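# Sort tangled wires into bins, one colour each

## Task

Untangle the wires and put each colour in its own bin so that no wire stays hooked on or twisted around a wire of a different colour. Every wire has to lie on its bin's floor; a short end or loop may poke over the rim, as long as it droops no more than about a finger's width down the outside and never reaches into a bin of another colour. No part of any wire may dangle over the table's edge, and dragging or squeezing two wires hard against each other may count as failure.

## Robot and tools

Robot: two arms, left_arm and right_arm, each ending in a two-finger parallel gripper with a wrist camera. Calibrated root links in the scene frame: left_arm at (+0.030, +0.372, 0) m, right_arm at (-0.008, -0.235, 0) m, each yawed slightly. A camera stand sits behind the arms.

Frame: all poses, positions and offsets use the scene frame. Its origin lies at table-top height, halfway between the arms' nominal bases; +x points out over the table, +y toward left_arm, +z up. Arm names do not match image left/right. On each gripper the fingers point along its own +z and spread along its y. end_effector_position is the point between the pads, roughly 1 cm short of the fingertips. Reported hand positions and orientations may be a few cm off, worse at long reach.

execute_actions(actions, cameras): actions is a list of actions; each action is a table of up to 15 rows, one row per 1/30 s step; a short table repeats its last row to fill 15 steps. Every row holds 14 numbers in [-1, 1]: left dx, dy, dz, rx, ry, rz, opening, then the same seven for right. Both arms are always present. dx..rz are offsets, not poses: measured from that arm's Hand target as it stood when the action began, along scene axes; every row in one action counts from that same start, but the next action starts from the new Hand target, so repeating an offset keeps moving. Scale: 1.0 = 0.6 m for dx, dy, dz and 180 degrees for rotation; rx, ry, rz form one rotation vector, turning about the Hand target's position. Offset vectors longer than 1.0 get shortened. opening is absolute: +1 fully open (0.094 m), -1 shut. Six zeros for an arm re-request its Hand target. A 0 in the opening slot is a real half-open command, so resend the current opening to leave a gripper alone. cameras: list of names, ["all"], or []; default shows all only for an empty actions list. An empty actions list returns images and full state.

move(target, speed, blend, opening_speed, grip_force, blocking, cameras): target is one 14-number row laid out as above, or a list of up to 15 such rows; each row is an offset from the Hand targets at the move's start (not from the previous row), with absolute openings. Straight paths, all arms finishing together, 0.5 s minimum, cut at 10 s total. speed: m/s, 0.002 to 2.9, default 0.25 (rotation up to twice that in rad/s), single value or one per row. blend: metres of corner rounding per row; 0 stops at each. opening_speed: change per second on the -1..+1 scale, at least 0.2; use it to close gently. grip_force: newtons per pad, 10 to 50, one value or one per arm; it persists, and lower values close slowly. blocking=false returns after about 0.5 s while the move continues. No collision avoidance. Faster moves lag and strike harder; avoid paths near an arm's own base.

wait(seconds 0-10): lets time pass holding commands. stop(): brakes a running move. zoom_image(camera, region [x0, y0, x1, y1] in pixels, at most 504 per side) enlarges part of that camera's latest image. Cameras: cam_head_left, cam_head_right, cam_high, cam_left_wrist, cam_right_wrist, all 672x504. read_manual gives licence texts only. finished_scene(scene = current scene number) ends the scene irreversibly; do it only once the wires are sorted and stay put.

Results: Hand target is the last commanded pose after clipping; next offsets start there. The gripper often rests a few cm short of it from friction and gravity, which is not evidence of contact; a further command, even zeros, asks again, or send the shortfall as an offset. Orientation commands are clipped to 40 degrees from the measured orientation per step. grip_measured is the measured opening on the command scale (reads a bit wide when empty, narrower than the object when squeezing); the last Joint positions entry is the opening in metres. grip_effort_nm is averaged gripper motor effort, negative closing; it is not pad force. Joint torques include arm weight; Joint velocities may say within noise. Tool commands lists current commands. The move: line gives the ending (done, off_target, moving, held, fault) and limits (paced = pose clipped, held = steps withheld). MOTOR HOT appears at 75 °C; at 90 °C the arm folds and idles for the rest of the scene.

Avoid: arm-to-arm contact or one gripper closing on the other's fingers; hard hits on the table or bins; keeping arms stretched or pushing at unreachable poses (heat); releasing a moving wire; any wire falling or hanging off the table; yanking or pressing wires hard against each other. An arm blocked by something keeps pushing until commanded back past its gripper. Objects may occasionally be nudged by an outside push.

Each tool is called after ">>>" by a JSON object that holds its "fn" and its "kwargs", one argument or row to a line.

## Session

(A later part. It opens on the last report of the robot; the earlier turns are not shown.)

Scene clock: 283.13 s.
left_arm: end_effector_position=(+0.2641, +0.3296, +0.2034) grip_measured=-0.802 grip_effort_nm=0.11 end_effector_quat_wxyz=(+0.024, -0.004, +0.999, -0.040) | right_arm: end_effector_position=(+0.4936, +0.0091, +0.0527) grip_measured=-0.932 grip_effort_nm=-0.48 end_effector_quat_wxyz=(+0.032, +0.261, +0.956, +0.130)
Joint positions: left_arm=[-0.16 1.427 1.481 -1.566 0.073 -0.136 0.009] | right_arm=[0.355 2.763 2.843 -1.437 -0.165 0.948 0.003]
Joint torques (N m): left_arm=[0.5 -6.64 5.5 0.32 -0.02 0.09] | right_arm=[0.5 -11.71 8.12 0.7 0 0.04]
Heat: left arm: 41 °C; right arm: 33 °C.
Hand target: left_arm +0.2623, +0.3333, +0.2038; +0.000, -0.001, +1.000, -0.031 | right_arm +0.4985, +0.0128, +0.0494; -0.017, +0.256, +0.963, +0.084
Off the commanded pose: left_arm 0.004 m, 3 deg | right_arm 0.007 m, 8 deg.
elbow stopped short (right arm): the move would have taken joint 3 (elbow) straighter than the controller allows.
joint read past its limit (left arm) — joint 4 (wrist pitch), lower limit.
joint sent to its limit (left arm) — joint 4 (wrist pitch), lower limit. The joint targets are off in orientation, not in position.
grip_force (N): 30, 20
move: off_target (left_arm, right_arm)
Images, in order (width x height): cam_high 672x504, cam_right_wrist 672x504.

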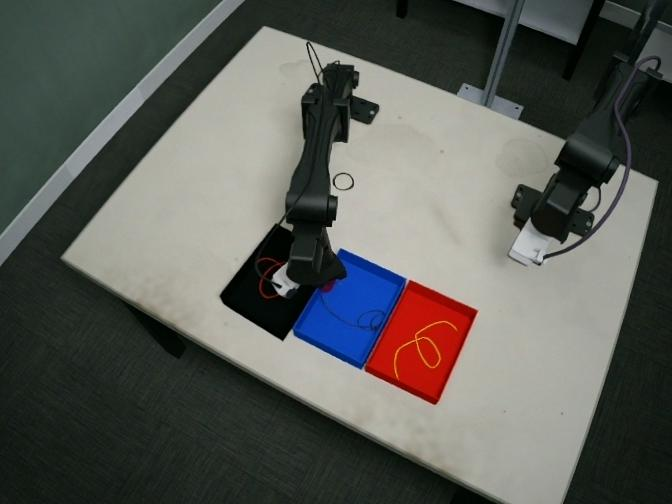

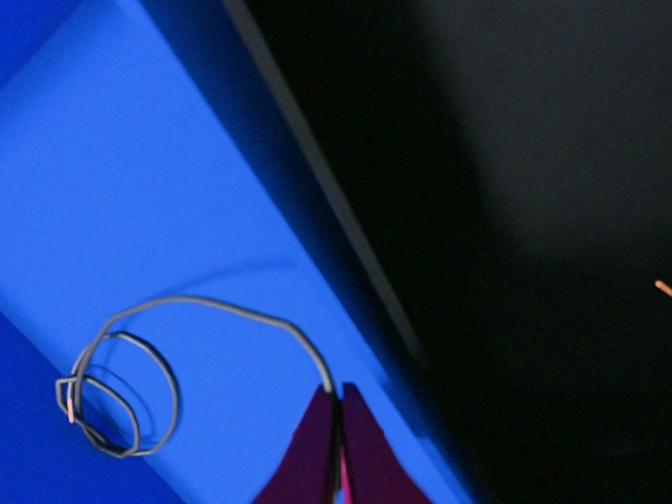

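>>> {"fn": "move", "kwargs": {
  "target": [
    [0,0,0,0,0,0,-0.8,0.0,0.01,-0.025,0,0,0,-1],
    [0,0,0,0,0,0,-0.8,0.0,0.01,-0.025,0,0,0,-0.8],
    [0,0,0,0,0,0,-0.8,0.0,0.01,0.1,0,0,0,-0.8],
    [0,0,0,0,0,0,-0.8,-0.2,-0.03,0.2,0,0,0,-0.8]
  ],
  "speed": [0.06,0.06,0.06,0.2],
  "opening_speed": 0.5,
  "cameras": ["cam_right_wrist","cam_high"]
}}

Scene clock: 288.37 s.
left_arm: end_effector_position=(+0.2641, +0.3296, +0.2034) grip_measured=-0.802 grip_effort_nm=0.11 end_effector_quat_wxyz=(+0.024, -0.004, +0.999, -0.040) | right_arm: end_effector_position=(+0.3816, -0.0016, +0.1619) grip_measured=-0.801 grip_effort_nm=0.07 end_effector_quat_wxyz=(-0.009, +0.253, +0.962, +0.100)
Joint positions: left_arm=[-0.16 1.427 1.481 -1.566 0.073 -0.136 0.009] | right_arm=[0.43 2.249 2.349 -1.55 -0.162 0.996 0.009]
Joint torques (N m): left_arm=[0.51 -6.63 5.52 0.32 -0.02 0.09] | right_arm=[0.12 -12.34 4.63 0.38 0.04 0.1]
Motor temperatures (°C): left_arm=[24 40 37 29 25 22 25] | right_arm=[26 35 32 27 25 24 23]
Heat: left arm: 40 °C; right arm: 35 °C.
Hand target: left_arm +0.2623, +0.3333, +0.2038; +0.000, -0.001, +1.000, -0.031 | right_arm +0.3784, -0.0051, +0.1692; -0.017, +0.255, +0.963, +0.084
Off the commanded pose: left_arm 0.004 m, 3 deg | right_arm 0.009 m, 2 deg.
elbow stopped short (right arm): the move would have taken joint 3 (elbow) straighter than the controller allows.
joint read past its limit (left arm) — joint 4 (wrist pitch), lower limit.
joint sent to its limit (left arm) — joint 4 (wrist pitch), lower limit. The joint targets are off in orientation, not in position.
joint sent to its limit (right arm) — joint 4 (wrist pitch), lower limit. The joint targets still meet the commanded pose.
grip_force (N): 30, 20
move: off_target (left_arm); target 2's new opening was sent with right_arm's hand 0.007 m and 7 deg from that target
Images, in order (width x height): cam_high 672x504, cam_right_wrist 672x504.

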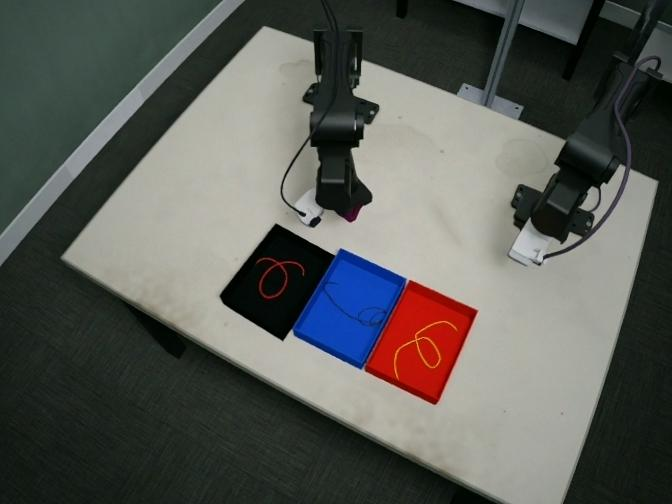

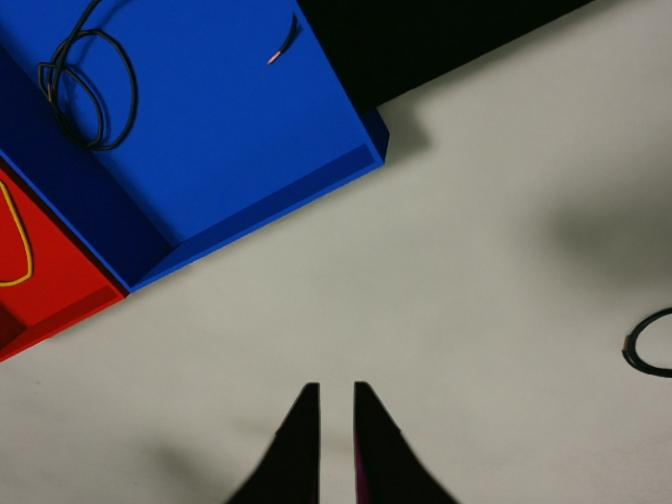

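>>> {"fn": "move", "kwargs": {
  "target": [0,0,0,0,0,0,-0.8,-0.23,-0.11,-0.07,0,0,0,-0.65],
  "speed": 0.2,
  "cameras": ["cam_right_wrist"]
}}

Scene clock: 290.30 s.
left_arm: end_effector_position=(+0.2641, +0.3296, +0.2034) grip_measured=-0.802 grip_effort_nm=0.11 end_effector_quat_wxyz=(+0.024, -0.004, +0.999, -0.040) | right_arm: end_effector_position=(+0.2411, -0.0699, +0.1258) grip_measured=-0.651 grip_effort_nm=0.07 end_effector_quat_wxyz=(-0.027, +0.254, +0.963, +0.084)
Joint positions: left_arm=[-0.16 1.427 1.481 -1.566 0.073 -0.136 0.009] | right_arm=[0.441 1.598 1.321 -1.22 -0.16 1.006 0.016]
Joint torques (N m): left_arm=[0.5 -6.63 5.52 0.32 -0.02 0.09] | right_arm=[0.5 -7.3 4.71 0.46 0.04 0.09]
Heat: left arm: 40 °C; right arm: 35 °C.
Hand target: left_arm +0.2623, +0.3333, +0.2038; +0.000, -0.001, +1.000, -0.031 | right_arm +0.2404, -0.0711, +0.1273; -0.017, +0.255, +0.963, +0.084
Off the commanded pose: left_arm 0.004 m, 3 deg | right_arm 0.002 m, 1 deg.
joint read past its limit (left arm) — joint 4 (wrist pitch), lower limit.
joint sent to its limit (left arm) — joint 4 (wrist pitch), lower limit. The joint targets are off in orientation, not in position.
grip_force (N): 30, 20
move: off_target (left_arm)
Images, in order (width x height): cam_right_wrist 672x504.

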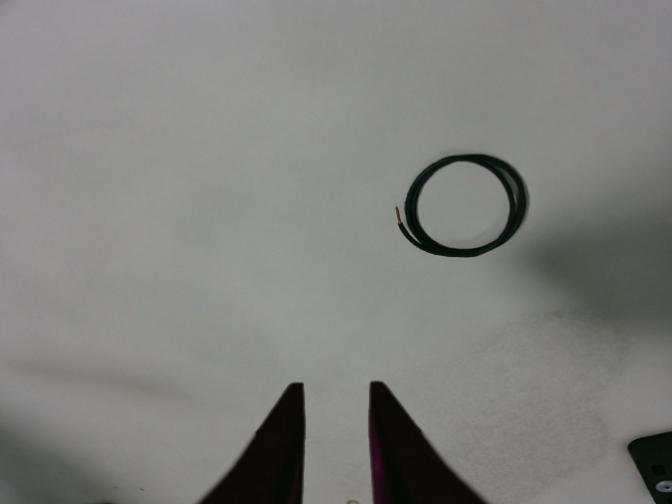

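>>> {"fn": "execute_actions", "kwargs": {
  "actions": [],
  "cameras": ["cam_right_wrist","cam_high"]
}}

Scene clock: 291.40 s.
left_arm: end_effector_position=(+0.2641, +0.3296, +0.2034) grip_measured=-0.802 grip_effort_nm=0.11 end_effector_quat_wxyz=(+0.024, -0.004, +0.999, -0.040) | right_arm: end_effector_position=(+0.2412, -0.0699, +0.1258) grip_measured=-0.651 grip_effort_nm=0.07 end_effector_quat_wxyz=(-0.027, +0.254, +0.963, +0.084)
Joint positions: left_arm=[-0.16 1.427 1.481 -1.566 0.073 -0.136 0.009] | right_arm=[0.441 1.598 1.321 -1.22 -0.16 1.006 0.016]
Joint velocities: within noise
Joint torques (N m): left_arm=[0.51 -6.63 5.53 0.32 -0.02 0.09] | right_arm=[0.51 -7.28 4.72 0.47 0.05 0.1]
Motor temperatures (°C): left_arm=[24 40 36 29 25 22 25] | right_arm=[26 35 32 27 25 24 23]
Heat: left arm: 40 °C; right arm: 35 °C.
Hand target: left_arm +0.2623, +0.3333, +0.2038; +0.000, -0.001, +1.000, -0.031 | right_arm +0.2404, -0.0711, +0.1273; -0.017, +0.255, +0.963, +0.084
Tool commands: left_gripper/opening=-0.8 right_gripper/opening=-0.65
Off the commanded pose: left_arm 0.004 m, 3 deg | right_arm 0.002 m, 1 deg.
joint read past its limit (left arm) — joint 4 (wrist pitch), lower limit.
grip_force (N): 30, 20
Images, in order (width x height): cam_high 672x504, cam_right_wrist 672x504.

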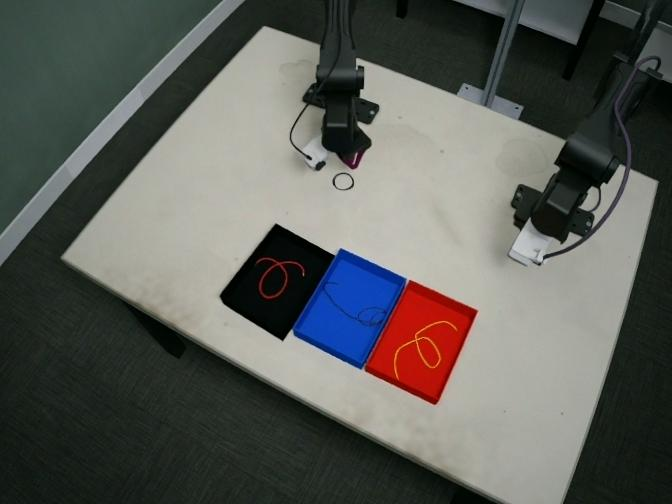

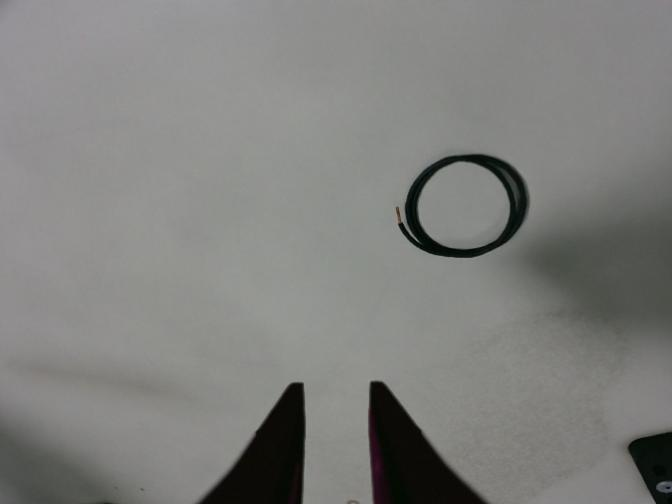

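>>> {"fn": "move", "kwargs": {
  "target": [0,0,0,0,0,0,-0.8,-0.0157,-0.0248,-0.12,-0.0544,0.0034,-0.002,-0.65],
  "speed": 0.15,
  "cameras": ["cam_right_wrist"]
}}

Scene clock: 293.37 s.
left_arm: end_effector_position=(+0.2641, +0.3296, +0.2034) grip_measured=-0.802 grip_effort_nm=0.11 end_effector_quat_wxyz=(+0.024, -0.004, +0.999, -0.040) | right_arm: end_effector_position=(+0.2303, -0.0843, +0.0586) grip_measured=-0.651 grip_effort_nm=0.07 end_effector_quat_wxyz=(-0.005, +0.257, +0.966, +0.007)
Joint positions: left_arm=[-0.16 1.427 1.481 -1.566 0.073 -0.136 0.009] | right_arm=[0.505 1.646 1.113 -1.035 -0.017 1.066 0.016]
Joint torques (N m): left_arm=[0.51 -6.63 5.52 0.32 -0.02 0.08] | right_arm=[0.38 -5.49 4.89 0.33 0.16 0.11]
Heat: left arm: 40 °C; right arm: 34 °C.
Hand target: left_arm +0.2623, +0.3333, +0.2038; +0.000, -0.001, +1.000, -0.031 | right_arm +0.2310, -0.0860, +0.0552; +0.000, +0.259, +0.966, +0.001
Off the commanded pose: left_arm 0.004 m, 3 deg | right_arm 0.004 m, 1 deg.
joint read past its limit (left arm) — joint 4 (wrist pitch), lower limit.
joint sent to its limit (left arm) — joint 4 (wrist pitch), lower limit. The joint targets are off in orientation, not in position.
grip_force (N): 30, 20
move: off_target (left_arm)
Images, in order (width x height): cam_right_wrist 672x504.

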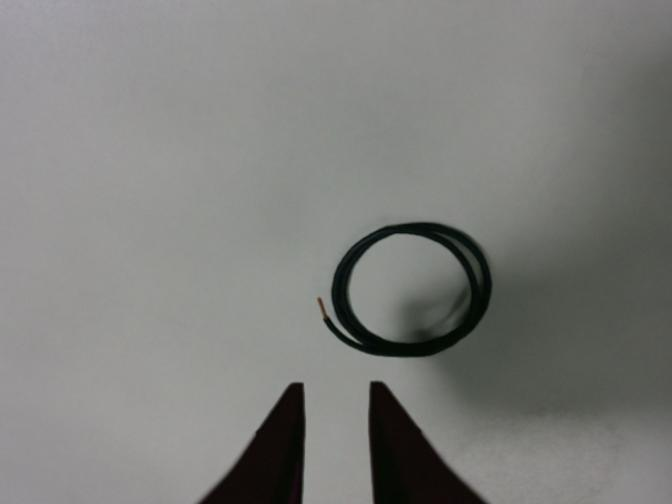

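>>> {"fn": "move", "kwargs": {
  "target": [
    [0,0,0,0,0,0,-0.8,0.0047,-0.006,-0.072,0,0,0,-0.65],
    [0,0,0,0,0,0,-0.8,0.0047,-0.006,-0.072,0,0,0,-1]
  ],
  "speed": 0.06,
  "opening_speed": 0.6,
  "cameras": ["cam_right_wrist"]
}}

>>> {"fn": "move", "kwargs": {
  "target": [0,0,0,0,0,0,-0.8,0.2,0.05,0.33,0,0,0,-1],
  "speed": 0.15,
  "cameras": ["cam_right_wrist"]
}}

Scene clock: 296.37 s.
left_arm: end_effector_position=(+0.2641, +0.3296, +0.2034) grip_measured=-0.802 grip_effort_nm=0.11 end_effector_quat_wxyz=(+0.024, -0.004, +0.999, -0.040) | right_arm: end_effector_position=(+0.2329, -0.0846, +0.0166) grip_measured=-0.960 grip_effort_nm=-0.44 end_effector_quat_wxyz=(-0.003, +0.259, +0.966, +0.009)
Joint positions: left_arm=[-0.16 1.427 1.481 -1.566 0.073 -0.136 0.009] | right_arm=[0.5 1.709 1.005 -0.858 -0.017 1.066 0.002]
Joint torques (N m): left_arm=[0.5 -6.63 5.52 0.32 -0.02 0.09] | right_arm=[-0.69 -5.48 4.41 0.35 0.15 -0.06]
Heat: left arm: 40 °C; right arm: 34 °C.
Hand target: left_arm +0.2623, +0.3333, +0.2038; +0.000, -0.001, +1.000, -0.031 | right_arm +0.2339, -0.0896, +0.0121; +0.000, +0.259, +0.966, +0.001
Off the commanded pose: left_arm 0.004 m, 3 deg | right_arm 0.007 m, 1 deg.
joint read past its limit (left arm) — joint 4 (wrist pitch), lower limit.
joint sent to its limit (left arm) — joint 4 (wrist pitch), lower limit. The joint targets are off in orientation, not in position.
grip_force (N): 30, 20
move: off_target (left_arm)
Images, in order (width x height): cam_right_wrist 672x504.

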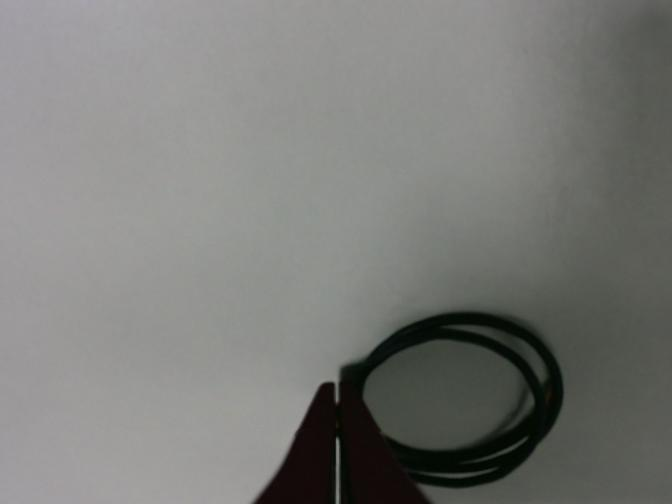

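Scene clock: 298.53 s.
left_arm: end_effector_position=(+0.2641, +0.3296, +0.2034) grip_measured=-0.802 grip_effort_nm=0.11 end_effector_quat_wxyz=(+0.024, -0.004, +0.999, -0.040) | right_arm: end_effector_position=(+0.3514, -0.0562, +0.2083) grip_measured=-0.966 grip_effort_nm=-0.48 end_effector_quat_wxyz=(+0.059, +0.261, +0.962, +0.062)
Joint positions: left_arm=[-0.16 1.427 1.481 -1.566 0.073 -0.136 0.009] | right_arm=[0.408 1.98 2.123 -1.542 -0.017 0.982 0.002]
Joint torques (N m): left_arm=[0.51 -6.63 5.52 0.32 -0.02 0.09] | right_arm=[-0.51 -7.79 7.58 0.39 0.13 -0.1]
Heat: left arm: 39 °C; right arm: 34 °C.
Hand target: left_arm +0.2623, +0.3333, +0.2038; +0.000, -0.001, +1.000, -0.031 | right_arm +0.3539, -0.0597, +0.2100; +0.000, +0.259, +0.966, +0.001
Off the commanded pose: left_arm 0.004 m, 3 deg | right_arm 0.005 m, 10 deg.
joint read past its limit (left arm) — joint 4 (wrist pitch), lower limit.
joint sent to its limit (left arm) — joint 4 (wrist pitch), lower limit. The joint targets are off in orientation, not in position.
joint sent to its limit (right arm) — joint 4 (wrist pitch), lower limit. The joint targets are off in orientation, not in position.
grip_force (N): 30, 20
move: off_target (left_arm, right_arm)
Images, in order (width x height): cam_right_wrist 672x504.

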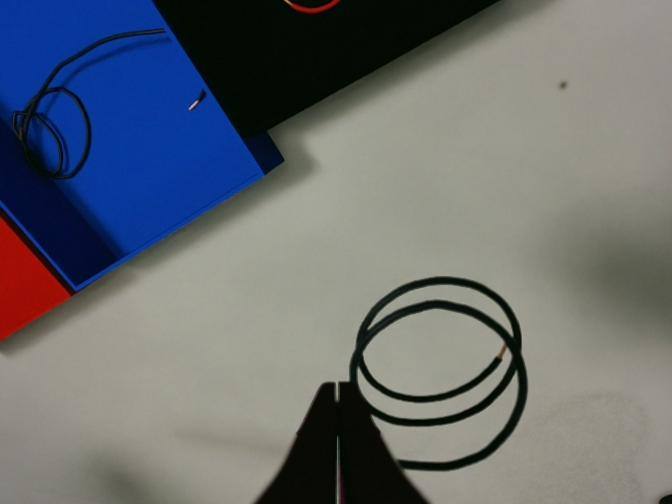

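>>> {"fn": "move", "kwargs": {
  "target": [
    [0,0,0,0,0,0,-0.8,0.0,0.22,0.0,0,0,-0.1,-1],
    [0,0,0,0,0,0,-0.8,0.21,0.215,0.0,0,0,-0.167,-1]
  ],
  "speed": 0.18,
  "blend": [0.05,0],
  "cameras": ["cam_right_wrist","cam_high"]
}}

Scene clock: 301.47 s.
left_arm: end_effector_position=(+0.2641, +0.3296, +0.2034) grip_measured=-0.802 grip_effort_nm=0.11 end_effector_quat_wxyz=(+0.024, -0.004, +0.999, -0.040) | right_arm: end_effector_position=(+0.4758, +0.0652, +0.2090) grip_measured=-0.966 grip_effort_nm=-0.48 end_effector_quat_wxyz=(+0.131, +0.479, +0.834, +0.240)
Joint positions: left_arm=[-0.16 1.427 1.481 -1.566 0.073 -0.136 0.009] | right_arm=[0.511 2.483 2.841 -1.373 0.002 1.595 0.002]
Joint torques (N m): left_arm=[0.51 -6.64 5.52 0.32 -0.02 0.09] | right_arm=[0.2 -10.67 8.02 1.24 -0.01 0.08]
Heat: left arm: 39 °C; right arm: 34 °C.
Hand target: left_arm +0.2623, +0.3333, +0.2038; +0.000, -0.001, +1.000, -0.031 | right_arm +0.4799, +0.0694, +0.2102; +0.000, +0.501, +0.865, +0.001
Off the commanded pose: left_arm 0.004 m, 3 deg | right_arm 0.006 m, 32 deg.
elbow stopped short (right arm): the move would have taken joint 3 (elbow) straighter than the controller allows.
joint read past its limit (left arm) — joint 4 (wrist pitch), lower limit.
joint sent to its limit (left arm) — joint 4 (wrist pitch), lower limit. The joint targets are off in orientation, not in position.
grip_force (N): 30, 20
move: off_target (left_arm, right_arm)
Images, in order (width x height): cam_high 672x504, cam_right_wrist 672x504.

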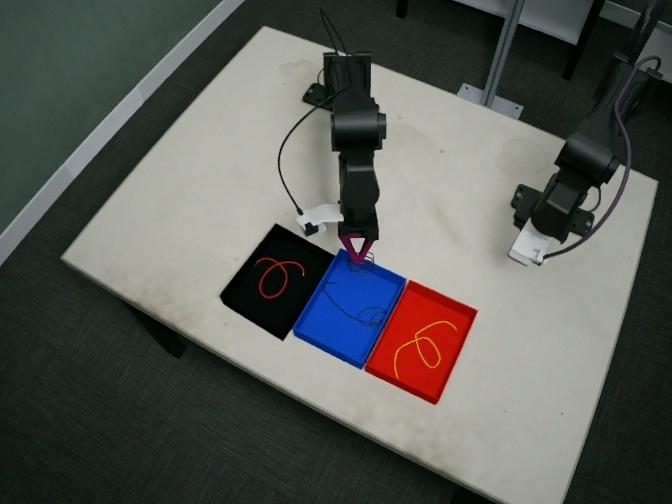

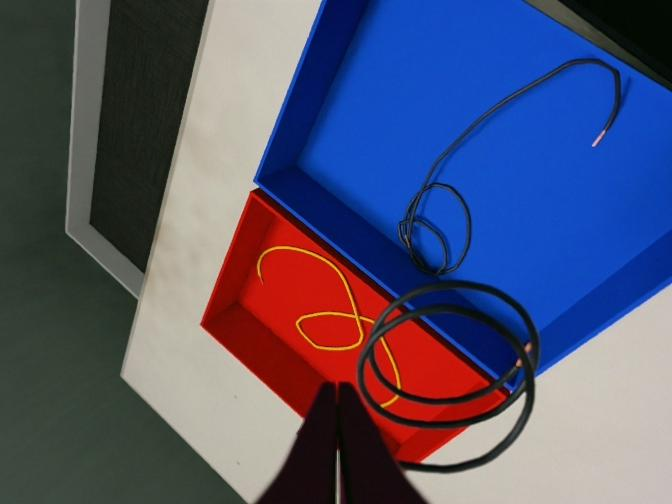

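>>> {"fn": "move", "kwargs": {
  "target": [0,0,0,0,0,0,-0.8,0.0,-0.02,-0.18,0,0,0,-1],
  "speed": 0.1,
  "cameras": ["cam_right_wrist","cam_high","cam_left_wrist"]
}}

Scene clock: 304.87 s.
left_arm: end_effector_position=(+0.2641, +0.3296, +0.2034) grip_measured=-0.802 grip_effort_nm=0.11 end_effector_quat_wxyz=(+0.024, -0.004, +0.999, -0.040) | right_arm: end_effector_position=(+0.4785, +0.0595, +0.1050) grip_measured=-0.966 grip_effort_nm=-0.48 end_effector_quat_wxyz=(+0.082, +0.495, +0.852, +0.147)
Joint positions: left_arm=[-0.16 1.427 1.481 -1.566 0.073 -0.136 0.009] | right_arm=[0.5 2.666 2.841 -1.407 0.002 1.594 0.002]
Joint torques (N m): left_arm=[0.51 -6.63 5.52 0.32 -0.02 0.09] | right_arm=[-0.64 -11.51 8.25 0.66 -0.05 -0.07]
Heat: left arm: 39 °C; right arm: 34 °C.
Hand target: left_arm +0.2623, +0.3333, +0.2038; +0.000, -0.001, +1.000, -0.031 | right_arm +0.4799, +0.0573, +0.1021; +0.000, +0.501, +0.865, +0.000
Off the commanded pose: left_arm 0.004 m, 3 deg | right_arm 0.004 m, 19 deg.
elbow stopped short (right arm): the move would have taken joint 3 (elbow) straighter than the controller allows.
joint read past its limit (left arm) — joint 4 (wrist pitch), lower limit.
joint sent to its limit (left arm) — joint 4 (wrist pitch), lower limit. The joint targets are off in orientation, not in position.
grip_force (N): 30, 20
move: off_target (left_arm, right_arm)
Images, in order (width x height): cam_high 672x504, cam_left_wrist 672x504, cam_right_wrist 672x504.

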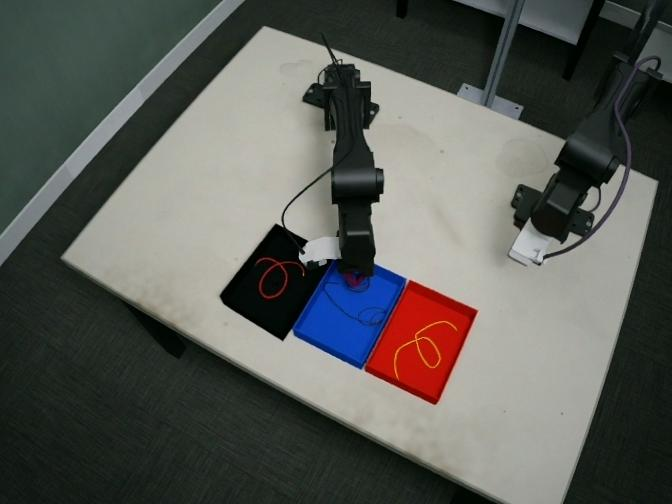

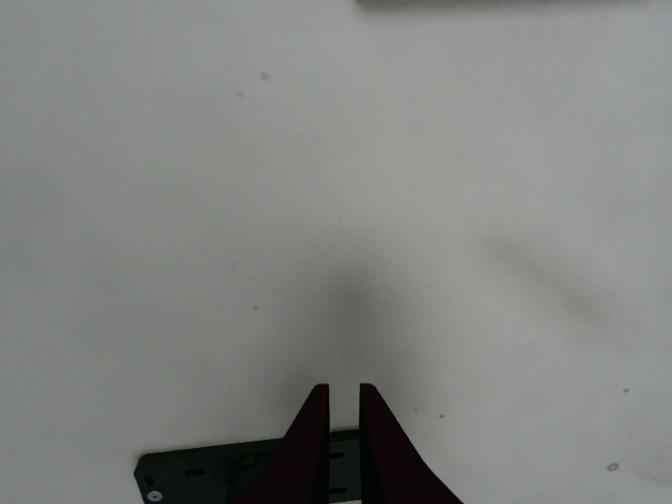

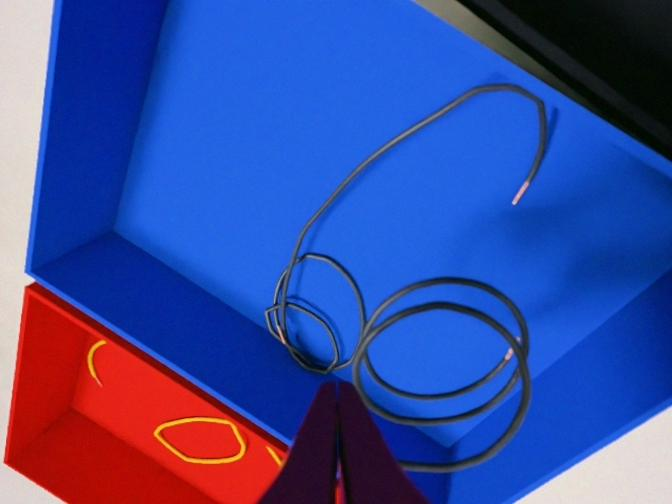

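>>> {"fn": "move", "kwargs": {
  "target": [0,0,0,0,0,0,-0.8,0.01,-0.03,-0.097,0,0,0,-1],
  "speed": 0.08,
  "cameras": ["cam_right_wrist","cam_high","cam_head_right"]
}}

Scene clock: 307.37 s.
left_arm: end_effector_position=(+0.2641, +0.3296, +0.2034) grip_measured=-0.802 grip_effort_nm=0.11 end_effector_quat_wxyz=(+0.024, -0.004, +0.999, -0.040) | right_arm: end_effector_position=(+0.4833, +0.0408, +0.0470) grip_measured=-0.966 grip_effort_nm=-0.48 end_effector_quat_wxyz=(+0.059, +0.500, +0.859, +0.099)
Joint positions: left_arm=[-0.16 1.427 1.481 -1.566 0.073 -0.136 0.009] | right_arm=[0.467 2.771 2.841 -1.41 0.001 1.563 0.002]
Joint torques (N m): left_arm=[0.51 -6.63 5.52 0.32 -0.02 0.09] | right_arm=[-0.57 -11.86 8.31 0.55 -0.03 -0.08]
Heat: left arm: 39 °C; right arm: 35 °C.
Hand target: left_arm +0.2623, +0.3333, +0.2038; +0.000, -0.001, +1.000, -0.031 | right_arm +0.4858, +0.0394, +0.0439; +0.000, +0.501, +0.865, +0.000
Off the commanded pose: left_arm 0.004 m, 3 deg | right_arm 0.004 m, 13 deg.
elbow stopped short (right arm): the move would have taken joint 3 (elbow) straighter than the controller allows.
joint read past its limit (left arm) — joint 4 (wrist pitch), lower limit.
joint sent to its limit (left arm) — joint 4 (wrist pitch), lower limit. The joint targets are off in orientation, not in position.
grip_force (N): 30, 20
move: off_target (left_arm, right_arm)
Images, in order (width x height): cam_head_right 672x504, cam_high 672x504, cam_right_wrist 672x504.

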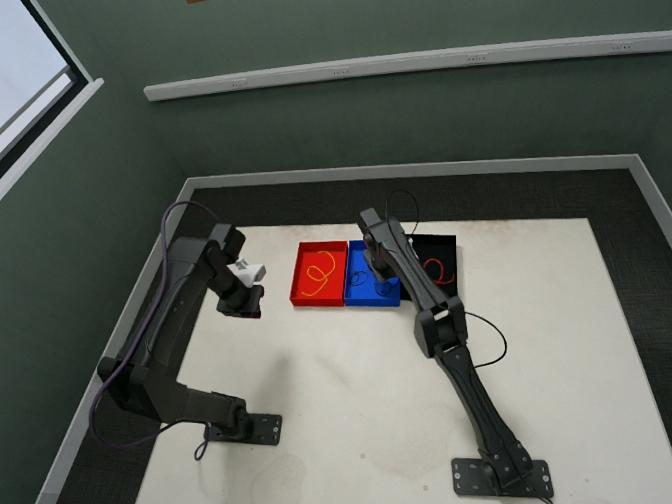

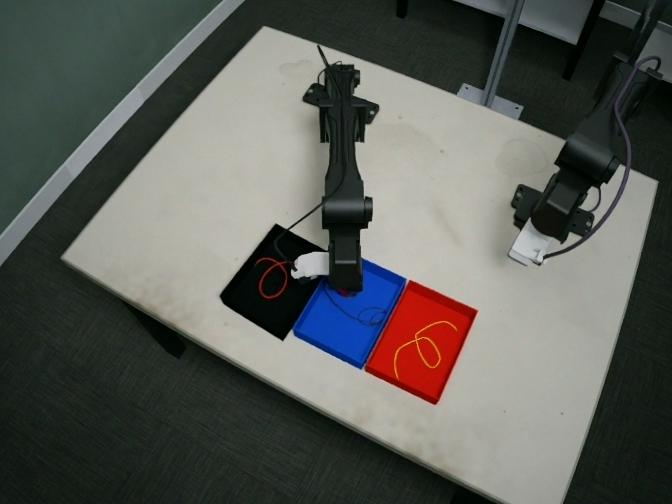

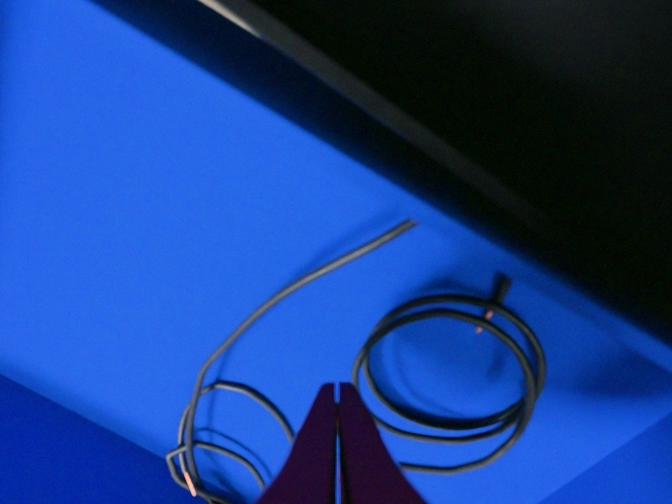

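>>> {"fn": "move", "kwargs": {
  "target": [
    [0,0,0,0,0,0,-0.8,-0.005,0.027,-0.027,0,0,0,-1],
    [0,0,0,0,0,0,-0.8,-0.005,0.027,-0.027,0,0,0,-0.75],
    [0,0,0,0,0,0,-0.8,-0.005,0.027,0.15,0,0,0,-0.75]
  ],
  "speed": [0.06,0.06,0.07],
  "opening_speed": 0.4,
  "cameras": ["cam_right_wrist","cam_high"]
}}

Scene clock: 312.57 s.
left_arm: end_effector_position=(+0.2641, +0.3296, +0.2034) grip_measured=-0.802 grip_effort_nm=0.11 end_effector_quat_wxyz=(+0.024, -0.004, +0.999, -0.040) | right_arm: end_effector_position=(+0.4838, +0.0526, +0.1066) grip_measured=-0.751 grip_effort_nm=0.07 end_effector_quat_wxyz=(+0.086, +0.492, +0.854, +0.149)
Joint positions: left_arm=[-0.16 1.427 1.481 -1.566 0.073 -0.136 0.009] | right_arm=[0.484 2.664 2.841 -1.402 0.001 1.571 0.012]
Joint torques (N m): left_arm=[0.51 -6.63 5.52 0.32 -0.02 0.09] | right_arm=[0.49 -15.68 8.2 0.68 0 0.09]
Heat: left arm: 39 °C; right arm: 36 °C.
Hand target: left_arm +0.2623, +0.3333, +0.2038; +0.000, -0.001, +1.000, -0.031 | right_arm +0.4829, +0.0555, +0.1338; +0.000, +0.501, +0.865, +0.000
Off the commanded pose: left_arm 0.004 m, 3 deg | right_arm 0.027 m, 20 deg.
elbow stopped short (right arm): the move would have taken joint 3 (elbow) straighter than the controller allows.
joint read past its limit (left arm) — joint 4 (wrist pitch), lower limit.
joint sent to its limit (left arm) — joint 4 (wrist pitch), lower limit. The joint targets are off in orientation, not in position.
grip_force (N): 30, 20
move: off_target (left_arm, right_arm); target 2's new opening was sent with right_arm's hand 0.007 m and 12 deg from that target
Images, in order (width x height): cam_high 672x504, cam_right_wrist 672x504.

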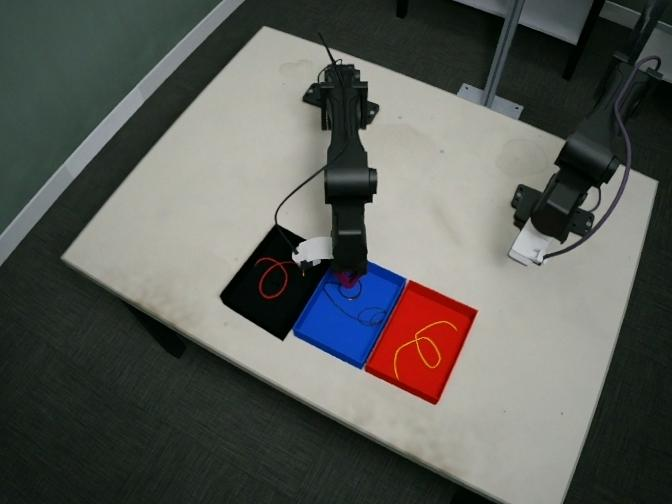

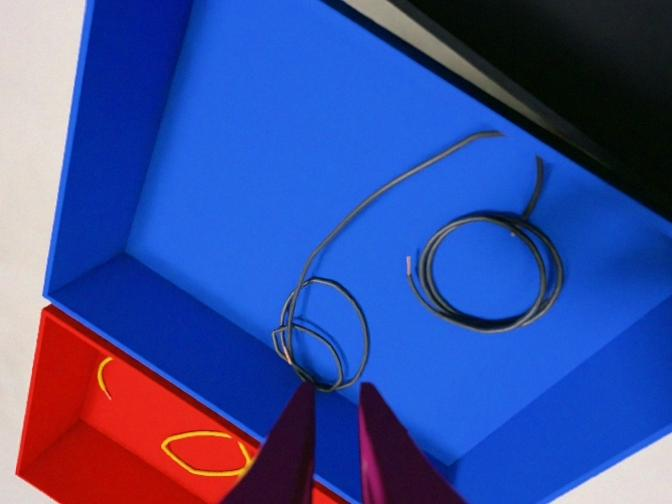

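>>> {"fn": "move", "kwargs": {
  "target": [
    [0,0,0,0,0,0,-0.8,0,0,0.12,0,0,0,-0.75],
    [0,0,0,0,0,0,-0.8,-0.4,-0.22,0.12,0,0,0,-0.75]
  ],
  "speed": [0.12,0.25],
  "blend": [0.04,0],
  "cameras": ["cam_high","cam_head_right"]
}}

>>> {"fn": "zoom_image", "kwargs": {
  "camera": "cam_high",
  "region": [200, 210, 490, 420]
}}

>>> {"fn": "zoom_image", "kwargs": {
  "camera": "cam_head_right",
  "region": [280, 220, 480, 320]
}}

Scene clock: 316.20 s.
left_arm: end_effector_position=(+0.2641, +0.3296, +0.2034) grip_measured=-0.802 grip_effort_nm=0.11 end_effector_quat_wxyz=(+0.024, -0.004, +0.999, -0.040) | right_arm: end_effector_position=(+0.2462, -0.0765, +0.2049) grip_measured=-0.751 grip_effort_nm=0.07 end_effector_quat_wxyz=(+0.016, +0.499, +0.866, +0.029)
Joint positions: left_arm=[-0.16 1.427 1.481 -1.566 0.073 -0.136 0.009] | right_arm=[0.511 1.653 1.707 -1.558 0.001 1.598 0.012]
Joint torques (N m): left_arm=[0.51 -6.63 5.52 0.32 -0.02 0.09] | right_arm=[0.53 -6.83 4.56 0.37 -0.01 0.13]
Heat: left arm: 38 °C; right arm: 37 °C.
Hand target: left_arm +0.2623, +0.3333, +0.2038; +0.000, -0.001, +1.000, -0.031 | right_arm +0.2428, -0.0764, +0.2059; +0.000, +0.501, +0.865, +0.001
Off the commanded pose: left_arm 0.004 m, 3 deg | right_arm 0.003 m, 4 deg.
elbow stopped short (right arm): the move would have taken joint 3 (elbow) straighter than the controller allows.
joint read past its limit (left arm) — joint 4 (wrist pitch), lower limit.
joint read past its limit (right arm) — joint 4 (wrist pitch), lower limit.
joint sent to its limit (left arm) — joint 4 (wrist pitch), lower limit. The joint targets are off in orientation, not in position.
joint sent to its limit (right arm) — joint 4 (wrist pitch), lower limit. The joint targets are off in orientation, not in position.
grip_force (N): 30, 20
move: off_target (left_arm, right_arm)
Images, in order (width x height): cam_head_right 672x504, cam_high 672x504.

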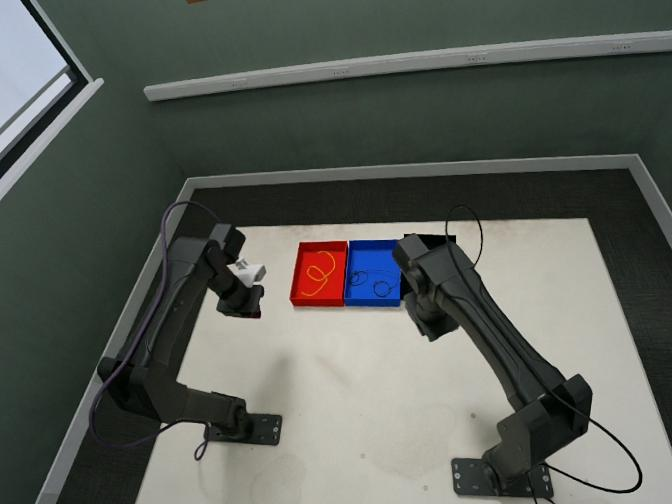

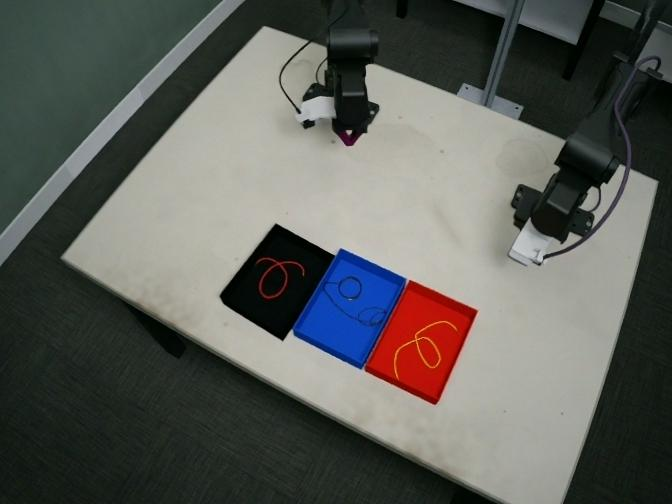

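Scaled by 1.738.

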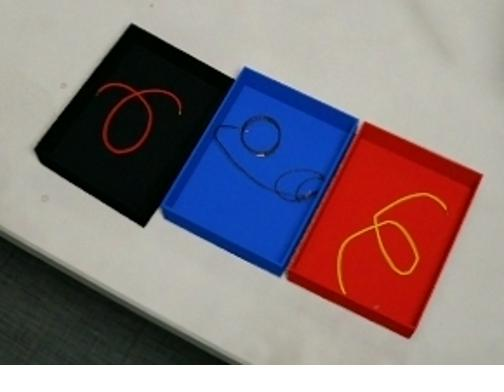

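Scaled by 2.520.

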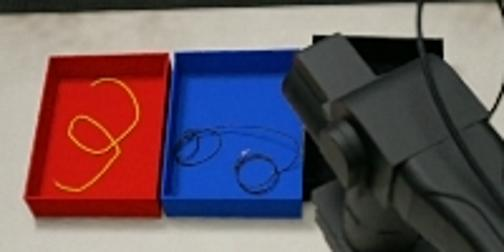

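All inside.

>>> {"fn": "finished_scene", "kwargs": {
  "scene": 2
}}

The scene is finished: the task was done.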